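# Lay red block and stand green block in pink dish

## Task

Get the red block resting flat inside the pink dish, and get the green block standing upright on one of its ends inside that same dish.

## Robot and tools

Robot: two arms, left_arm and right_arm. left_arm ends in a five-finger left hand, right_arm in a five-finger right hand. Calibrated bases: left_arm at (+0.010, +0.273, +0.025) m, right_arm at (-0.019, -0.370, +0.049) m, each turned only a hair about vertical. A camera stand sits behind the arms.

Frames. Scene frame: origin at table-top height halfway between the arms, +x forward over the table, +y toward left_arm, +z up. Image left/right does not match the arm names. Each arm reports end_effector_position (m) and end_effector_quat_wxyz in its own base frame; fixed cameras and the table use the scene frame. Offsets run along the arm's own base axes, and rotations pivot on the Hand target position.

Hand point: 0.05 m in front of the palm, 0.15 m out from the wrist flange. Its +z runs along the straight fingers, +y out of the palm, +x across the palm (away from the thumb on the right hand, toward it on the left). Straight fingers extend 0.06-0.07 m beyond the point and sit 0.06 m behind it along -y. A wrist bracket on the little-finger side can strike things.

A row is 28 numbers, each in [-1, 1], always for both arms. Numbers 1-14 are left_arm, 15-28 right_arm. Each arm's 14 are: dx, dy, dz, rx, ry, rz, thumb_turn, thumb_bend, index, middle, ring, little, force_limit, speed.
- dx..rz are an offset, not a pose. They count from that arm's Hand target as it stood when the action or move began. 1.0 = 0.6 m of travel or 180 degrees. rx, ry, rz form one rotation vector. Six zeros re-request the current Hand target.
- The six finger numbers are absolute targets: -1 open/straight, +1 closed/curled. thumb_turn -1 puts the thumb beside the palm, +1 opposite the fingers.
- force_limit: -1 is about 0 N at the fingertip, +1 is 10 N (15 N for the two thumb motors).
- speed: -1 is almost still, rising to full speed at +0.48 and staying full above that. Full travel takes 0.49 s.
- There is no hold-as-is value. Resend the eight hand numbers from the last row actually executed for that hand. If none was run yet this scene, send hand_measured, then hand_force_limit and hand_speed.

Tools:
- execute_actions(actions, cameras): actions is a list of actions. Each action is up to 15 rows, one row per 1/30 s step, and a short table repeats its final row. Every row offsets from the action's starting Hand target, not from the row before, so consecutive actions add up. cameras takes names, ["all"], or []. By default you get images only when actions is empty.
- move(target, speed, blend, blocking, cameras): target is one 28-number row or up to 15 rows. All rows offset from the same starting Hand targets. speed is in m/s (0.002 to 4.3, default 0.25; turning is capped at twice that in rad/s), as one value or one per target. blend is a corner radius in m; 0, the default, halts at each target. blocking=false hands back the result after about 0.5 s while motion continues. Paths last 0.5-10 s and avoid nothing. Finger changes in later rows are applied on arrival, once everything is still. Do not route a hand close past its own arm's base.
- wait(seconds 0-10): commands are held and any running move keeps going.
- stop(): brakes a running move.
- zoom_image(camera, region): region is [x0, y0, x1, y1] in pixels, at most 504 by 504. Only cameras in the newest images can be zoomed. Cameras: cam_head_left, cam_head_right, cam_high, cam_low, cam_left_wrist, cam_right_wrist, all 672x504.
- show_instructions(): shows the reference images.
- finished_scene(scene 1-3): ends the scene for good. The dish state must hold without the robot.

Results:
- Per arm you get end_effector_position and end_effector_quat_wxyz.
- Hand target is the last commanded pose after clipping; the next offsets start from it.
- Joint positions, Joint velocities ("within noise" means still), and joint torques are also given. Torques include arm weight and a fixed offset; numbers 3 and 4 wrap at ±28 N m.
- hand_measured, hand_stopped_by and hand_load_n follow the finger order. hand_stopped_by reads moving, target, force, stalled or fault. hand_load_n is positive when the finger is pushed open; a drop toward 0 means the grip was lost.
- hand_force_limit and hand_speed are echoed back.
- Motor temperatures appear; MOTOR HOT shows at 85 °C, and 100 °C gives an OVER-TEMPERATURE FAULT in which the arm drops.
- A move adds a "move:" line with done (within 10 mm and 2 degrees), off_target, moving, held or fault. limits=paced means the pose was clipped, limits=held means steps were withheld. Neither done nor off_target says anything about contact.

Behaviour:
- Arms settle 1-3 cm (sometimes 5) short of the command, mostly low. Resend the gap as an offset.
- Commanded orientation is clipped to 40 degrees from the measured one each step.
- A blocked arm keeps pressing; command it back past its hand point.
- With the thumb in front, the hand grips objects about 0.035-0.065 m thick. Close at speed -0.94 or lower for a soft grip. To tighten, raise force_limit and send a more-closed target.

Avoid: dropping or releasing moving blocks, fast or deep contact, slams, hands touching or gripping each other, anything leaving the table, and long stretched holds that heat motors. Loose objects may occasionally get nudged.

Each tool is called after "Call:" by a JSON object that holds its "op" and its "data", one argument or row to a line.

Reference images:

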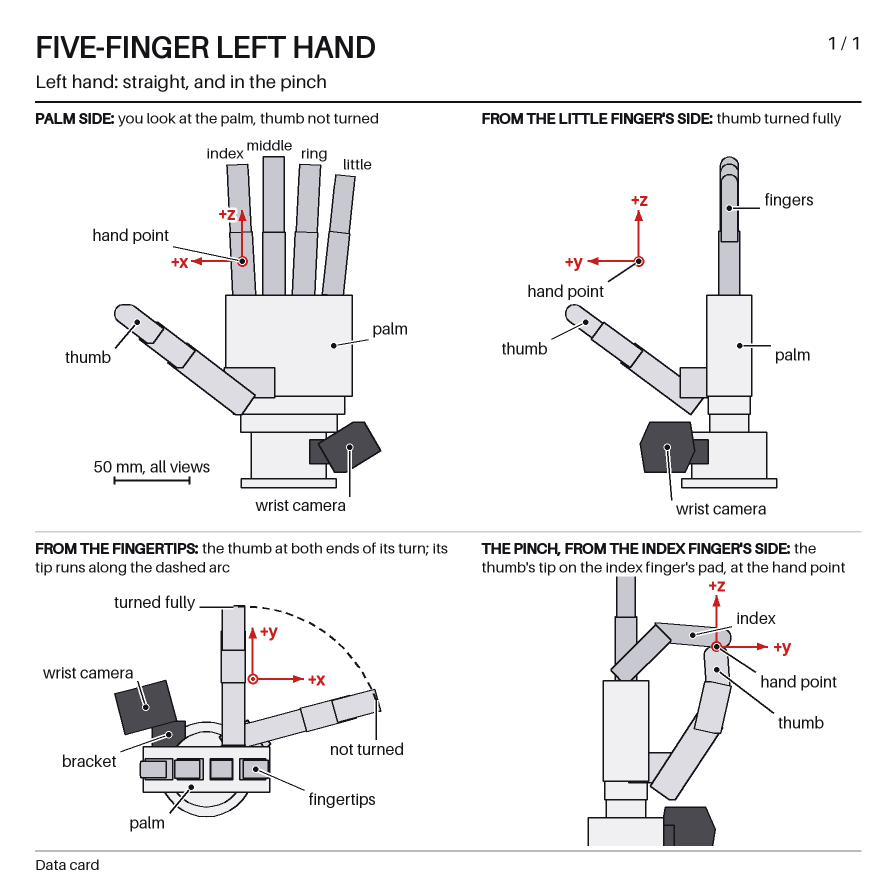

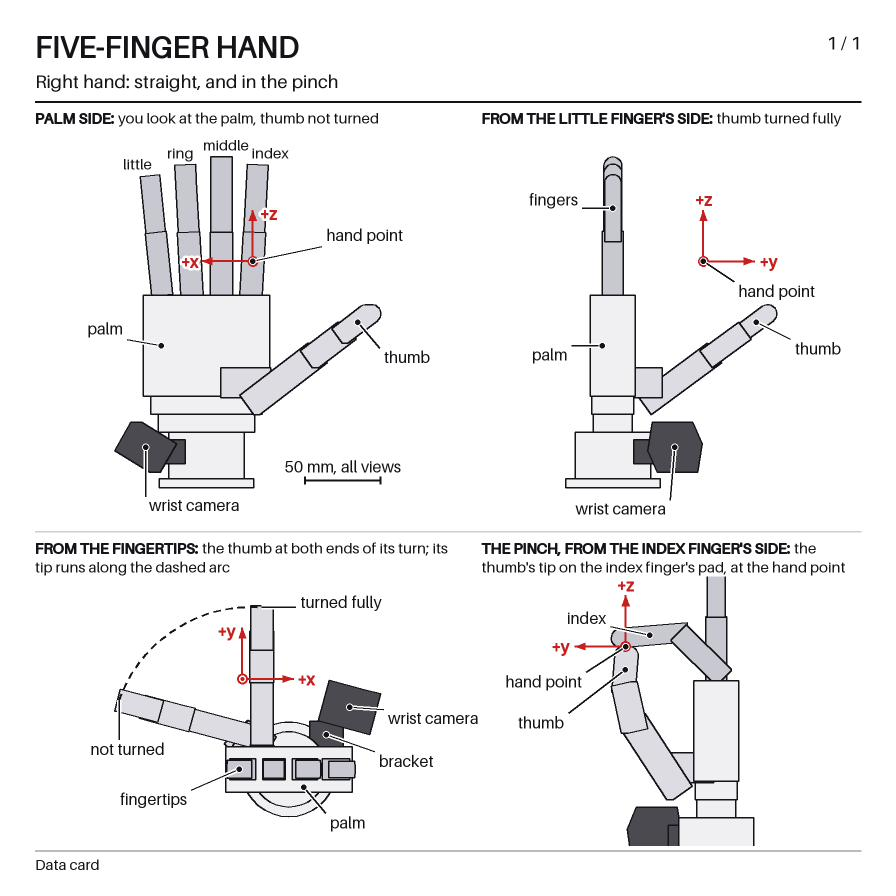

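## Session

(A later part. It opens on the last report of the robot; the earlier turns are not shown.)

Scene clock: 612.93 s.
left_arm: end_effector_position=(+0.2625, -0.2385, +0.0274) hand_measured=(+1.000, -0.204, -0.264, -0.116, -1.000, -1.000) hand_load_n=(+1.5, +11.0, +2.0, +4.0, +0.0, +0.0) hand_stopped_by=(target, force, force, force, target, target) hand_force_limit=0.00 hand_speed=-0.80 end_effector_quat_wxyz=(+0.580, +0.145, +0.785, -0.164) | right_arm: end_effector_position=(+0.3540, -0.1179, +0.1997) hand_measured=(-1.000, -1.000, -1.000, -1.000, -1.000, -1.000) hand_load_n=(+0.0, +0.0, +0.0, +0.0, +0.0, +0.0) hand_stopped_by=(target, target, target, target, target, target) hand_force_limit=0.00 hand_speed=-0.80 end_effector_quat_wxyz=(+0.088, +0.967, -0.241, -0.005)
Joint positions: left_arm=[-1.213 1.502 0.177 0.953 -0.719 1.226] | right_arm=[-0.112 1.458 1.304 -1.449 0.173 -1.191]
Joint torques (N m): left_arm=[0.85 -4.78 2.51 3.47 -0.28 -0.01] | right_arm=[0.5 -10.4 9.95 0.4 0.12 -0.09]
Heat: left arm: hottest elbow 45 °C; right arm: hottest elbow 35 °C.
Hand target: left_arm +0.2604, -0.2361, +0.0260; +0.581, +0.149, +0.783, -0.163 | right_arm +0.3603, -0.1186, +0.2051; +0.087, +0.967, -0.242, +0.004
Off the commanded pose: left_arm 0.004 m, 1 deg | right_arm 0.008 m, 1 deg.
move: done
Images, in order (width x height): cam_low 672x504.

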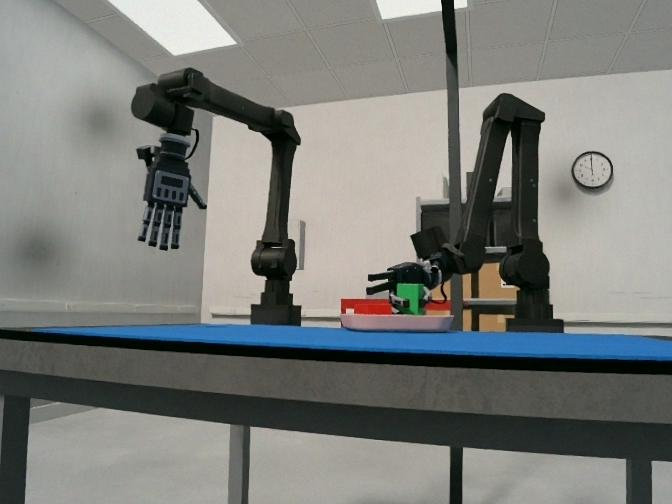

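Call:
{"op": "execute_actions", "data": {
  "actions": [
    [[0,0,0,0,0,0,1,-0.3,0.3,0.3,-1,-1,0,-0.9,0,0,0,0,0,0,-1,-1,-1,-1,-1,-1,0,-0.8]],
    [[0,0,0,0,0,0,1,-0.7,-0.4,-0.3,-1,-1,0,-0.8,0,0,0,0,0,0,-1,-1,-1,-1,-1,-1,0,-0.8]],
    [[0,0,0,0,0,0,1,-0.7,-0.5,-0.4,-1,-1,0,-0.8,0,0,0,0,0,0,-1,-1,-1,-1,-1,-1,0,-0.8]]
  ],
  "cameras": ["cam_low","cam_left_wrist","cam_high"]
}}

Call:
{"op": "zoom_image", "data": {
  "camera": "cam_low",
  "region": [320, 200, 500, 350]
}}

Call:
{"op": "zoom_image", "data": {
  "camera": "cam_high",
  "region": [230, 110, 370, 240]
}}

Scene clock: 622.23 s.
left_arm: end_effector_position=(+0.2626, -0.2387, +0.0275) hand_measured=(+1.000, -0.700, -0.500, -0.400, -1.000, -1.000) hand_load_n=(+0.5, +0.0, +0.0, +0.0, +0.0, +0.0) hand_stopped_by=(target, target, target, target, target, target) hand_force_limit=0.00 hand_speed=-0.80 end_effector_quat_wxyz=(+0.580, +0.144, +0.784, -0.165) | right_arm: end_effector_position=(+0.3540, -0.1179, +0.1997) hand_measured=(-1.000, -1.000, -1.000, -1.000, -1.000, -1.000) hand_load_n=(+0.0, +0.0, +0.0, +0.0, +0.0, +0.0) hand_stopped_by=(target, target, target, target, target, target) hand_force_limit=0.00 hand_speed=-0.80 end_effector_quat_wxyz=(+0.088, +0.967, -0.241, -0.005)
Joint positions: left_arm=[-1.213 1.504 0.177 0.957 -0.719 1.226] | right_arm=[-0.112 1.458 1.304 -1.449 0.173 -1.191]
Joint torques (N m): left_arm=[1.32 -5.13 2.43 3.12 -0.27 0.04] | right_arm=[0.21 -10.34 9.89 0.44 0.11 -0.09]
Motor temperatures (°C): left_arm=[28 29 43 24 28 25] | right_arm=[27 28 35 25 26 25]
Heat: left arm: hottest elbow 43 °C; right arm: hottest elbow 35 °C.
Hand target: left_arm +0.2604, -0.2361, +0.0259; +0.581, +0.149, +0.783, -0.163 | right_arm +0.3603, -0.1186, +0.2051; +0.087, +0.967, -0.242, +0.004
Off the commanded pose: left_arm 0.004 m, 1 deg | right_arm 0.008 m, 1 deg.
Images, in order (width x height): cam_high 672x504, cam_low 672x504, cam_left_wrist 672x504.

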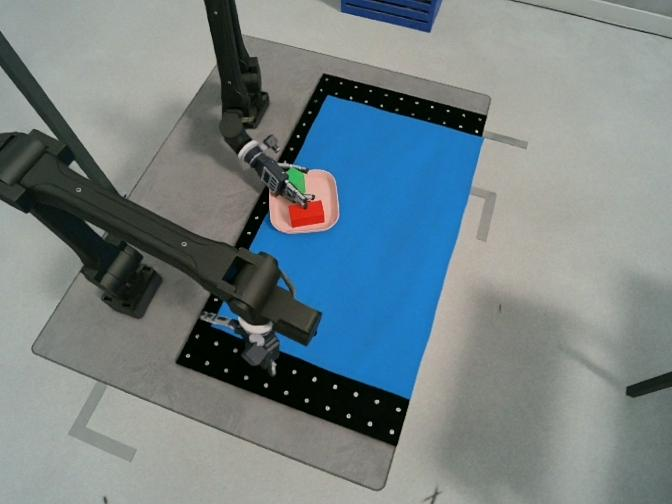

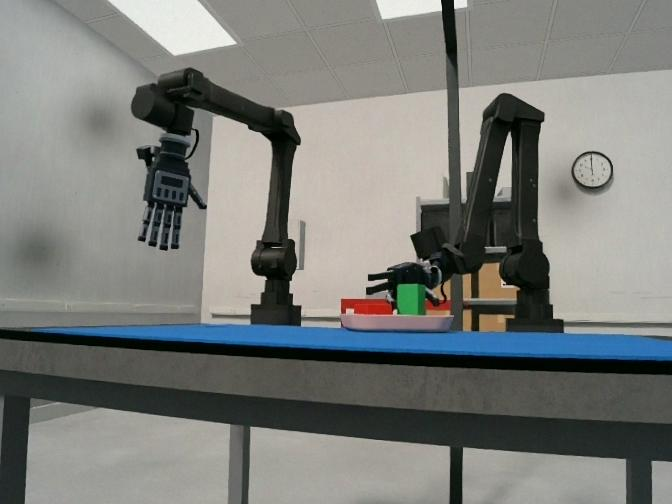

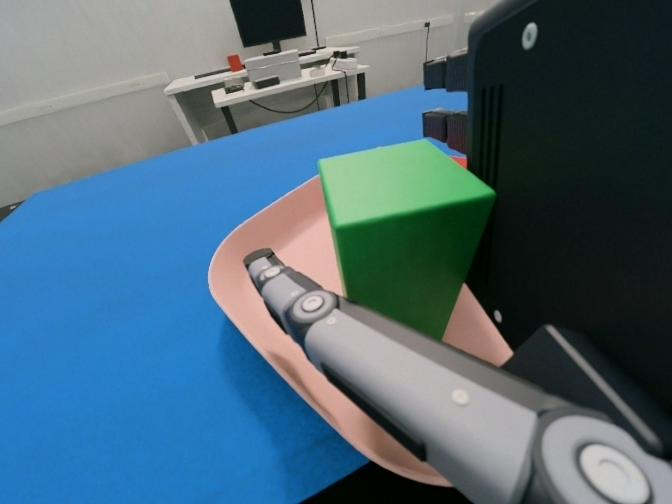

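Scaled by 2.800.

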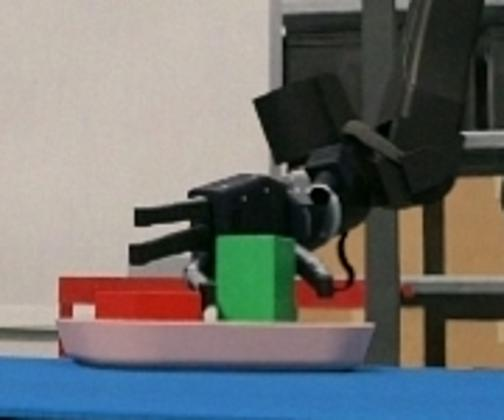

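Scaled by 3.600.

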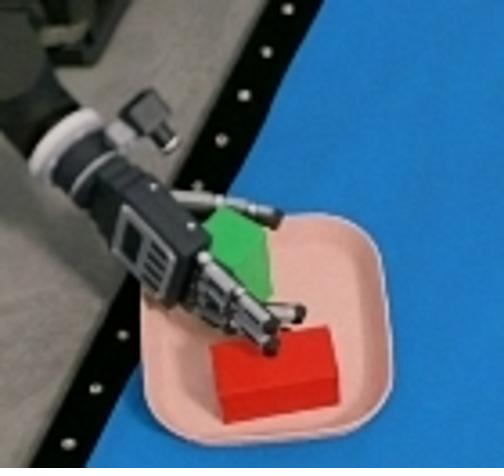

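Call:
{"op": "move", "data": {
  "target": [
    [0.0151,-0.007,0.045,0,0,0,1,-0.7,-0.5,-0.4,-1,-1,0,-0.8,0,0,0,0,0,0,-1,-1,-1,-1,-1,-1,0,-0.8]
  ],
  "speed": 0.06,
  "cameras": ["cam_low","cam_left_wrist","cam_high"]
}}

Scene clock: 630.33 s.
left_arm: end_effector_position=(+0.2640, -0.2338, +0.0445) hand_measured=(+1.000, -0.700, -0.500, -0.400, -1.000, -1.000) hand_load_n=(+0.5, +0.0, +0.0, +0.0, +0.0, +0.0) hand_stopped_by=(target, target, target, target, target, target) hand_force_limit=0.00 hand_speed=-0.80 end_effector_quat_wxyz=(+0.576, +0.154, +0.787, -0.159) | right_arm: end_effector_position=(+0.3540, -0.1179, +0.1997) hand_measured=(-1.000, -1.000, -1.000, -1.000, -1.000, -1.000) hand_load_n=(+0.0, +0.0, +0.0, +0.0, +0.0, +0.0) hand_stopped_by=(target, target, target, target, target, target) hand_force_limit=0.00 hand_speed=-0.80 end_effector_quat_wxyz=(+0.088, +0.967, -0.241, -0.005)
Joint positions: left_arm=[-1.197 1.358 0.177 0.799 -0.698 1.242] | right_arm=[-0.112 1.458 1.304 -1.449 0.173 -1.191]
Joint torques (N m): left_arm=[2.73 -5.54 5.86 1.91 -0.08 0.03] | right_arm=[0.38 -10.17 9.94 0.39 0.12 -0.11]
Heat: left arm: hottest elbow 42 °C; right arm: hottest elbow 35 °C.
Hand target: left_arm +0.2694, -0.2403, +0.0529; +0.581, +0.149, +0.783, -0.163 | right_arm +0.3603, -0.1186, +0.2051; +0.087, +0.967, -0.242, +0.004
Off the commanded pose: left_arm 0.012 m, 1 deg | right_arm 0.008 m, 1 deg.
move: off_target (left_arm)
Images, in order (width x height): cam_high 672x504, cam_low 672x504, cam_left_wrist 672x504.

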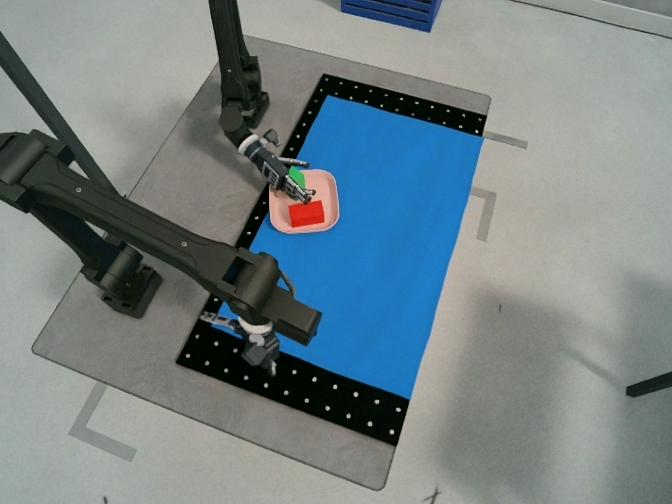

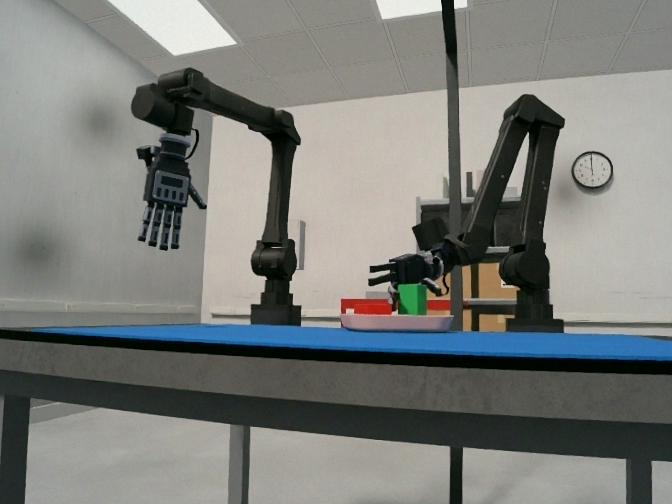

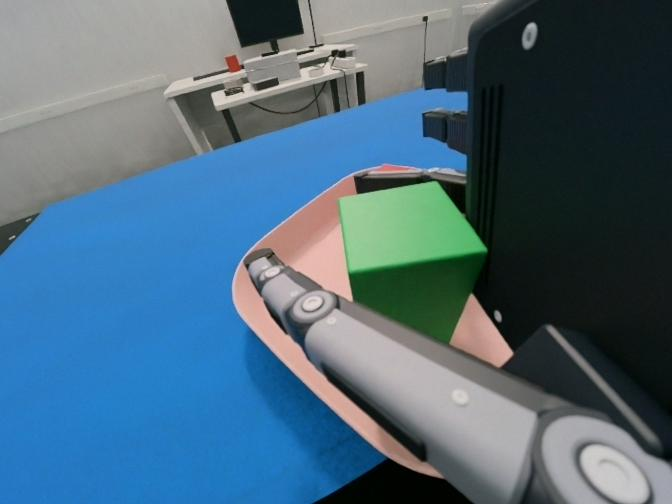

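Call:
{"op": "move", "data": {
  "target": [
    [0.015,-0.007,0.07,0,0,0,1,-0.7,-0.5,-0.4,-1,-1,0,-0.8,0,0,0,0,0,0,-1,-1,-1,-1,-1,-1,0,-0.8],
    [0.015,-0.007,0.2,0,0,0,1,-0.7,-0.5,-0.4,-1,-1,0,-0.8,0,0,0,0,0,0,-1,-1,-1,-1,-1,-1,0,-0.8]
  ],
  "speed": 0.08,
  "blend": [0.01,0],
  "cameras": ["cam_head_left","cam_low","cam_high"]
}}

Call:
{"op": "zoom_image", "data": {
  "camera": "cam_high",
  "region": [230, 110, 370, 240]
}}

Scene clock: 637.43 s.
left_arm: end_effector_position=(+0.2686, -0.2271, +0.1409) hand_measured=(+1.000, -0.700, -0.500, -0.400, -1.000, -1.000) hand_load_n=(+0.0, +0.0, +0.0, +0.0, +0.0, +0.0) hand_stopped_by=(target, target, target, target, target, target) hand_force_limit=0.00 hand_speed=-0.80 end_effector_quat_wxyz=(+0.568, +0.165, +0.794, -0.143) | right_arm: end_effector_position=(+0.3540, -0.1179, +0.1997) hand_measured=(-1.000, -1.000, -1.000, -1.000, -1.000, -1.000) hand_load_n=(+0.0, +0.0, +0.0, +0.0, +0.0, +0.0) hand_stopped_by=(target, target, target, target, target, target) hand_force_limit=0.00 hand_speed=-0.80 end_effector_quat_wxyz=(+0.088, +0.967, -0.241, -0.005)
Joint positions: left_arm=[-1.168 0.866 0.317 0.135 -0.673 1.261] | right_arm=[-0.112 1.458 1.304 -1.449 0.173 -1.191]
Joint torques (N m): left_arm=[2.43 -3.02 13.34 2.11 -0.03 -0.03] | right_arm=[0.5 -10.58 9.94 0.43 0.11 -0.1]
Heat: left arm: hottest elbow 43 °C; right arm: hottest elbow 35 °C.
Hand target: left_arm +0.2785, -0.2445, +0.1730; +0.581, +0.149, +0.783, -0.163 | right_arm +0.3603, -0.1186, +0.2051; +0.087, +0.967, -0.242, +0.004
Off the commanded pose: left_arm 0.038 m, 4 deg | right_arm 0.008 m, 1 deg.
move: off_target (left_arm)
Images, in order (width x height): cam_head_left 672x504, cam_high 672x504, cam_low 672x504.

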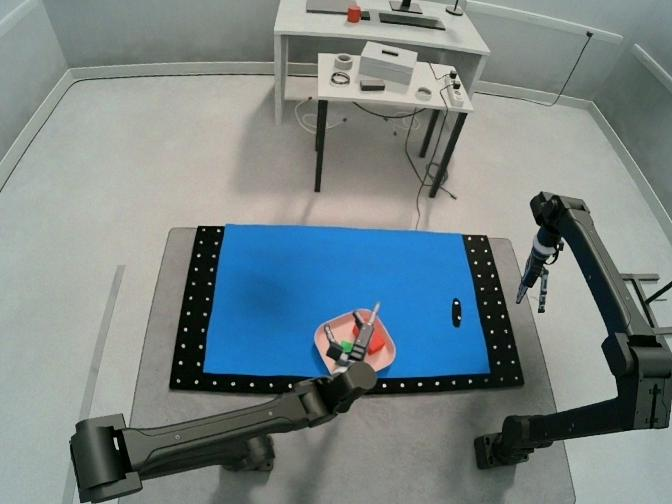

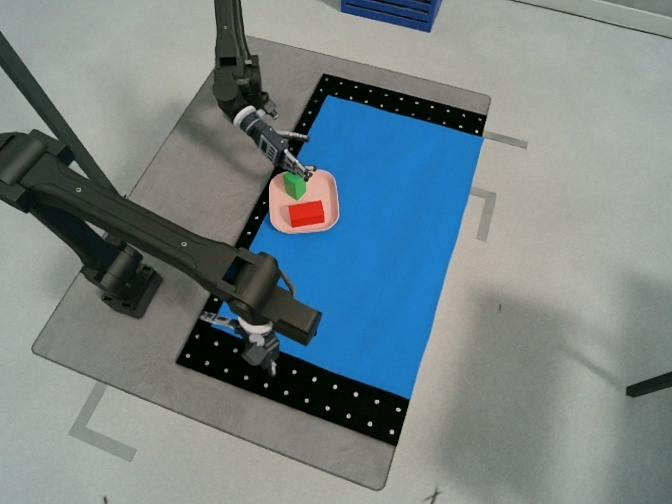

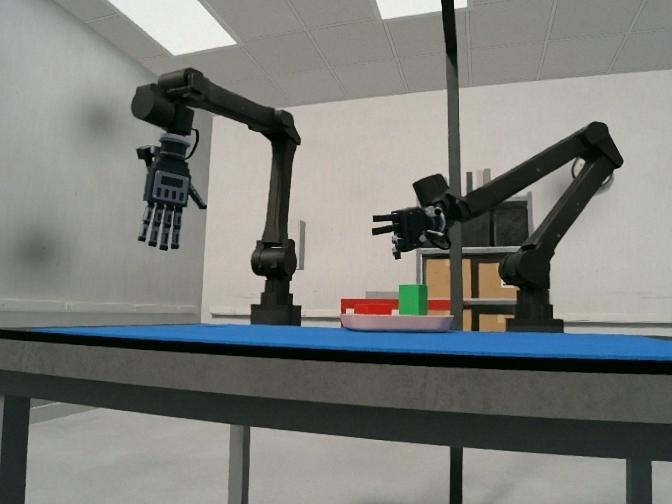

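Scaled by 3.600.

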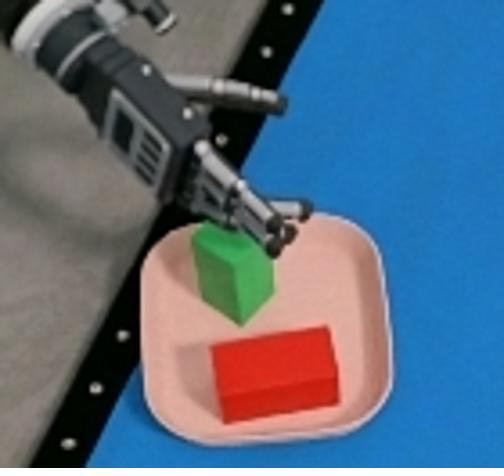

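Call:
{"op": "finished_scene", "data": {
  "scene": 1
}}

The scene is finished: the task was done.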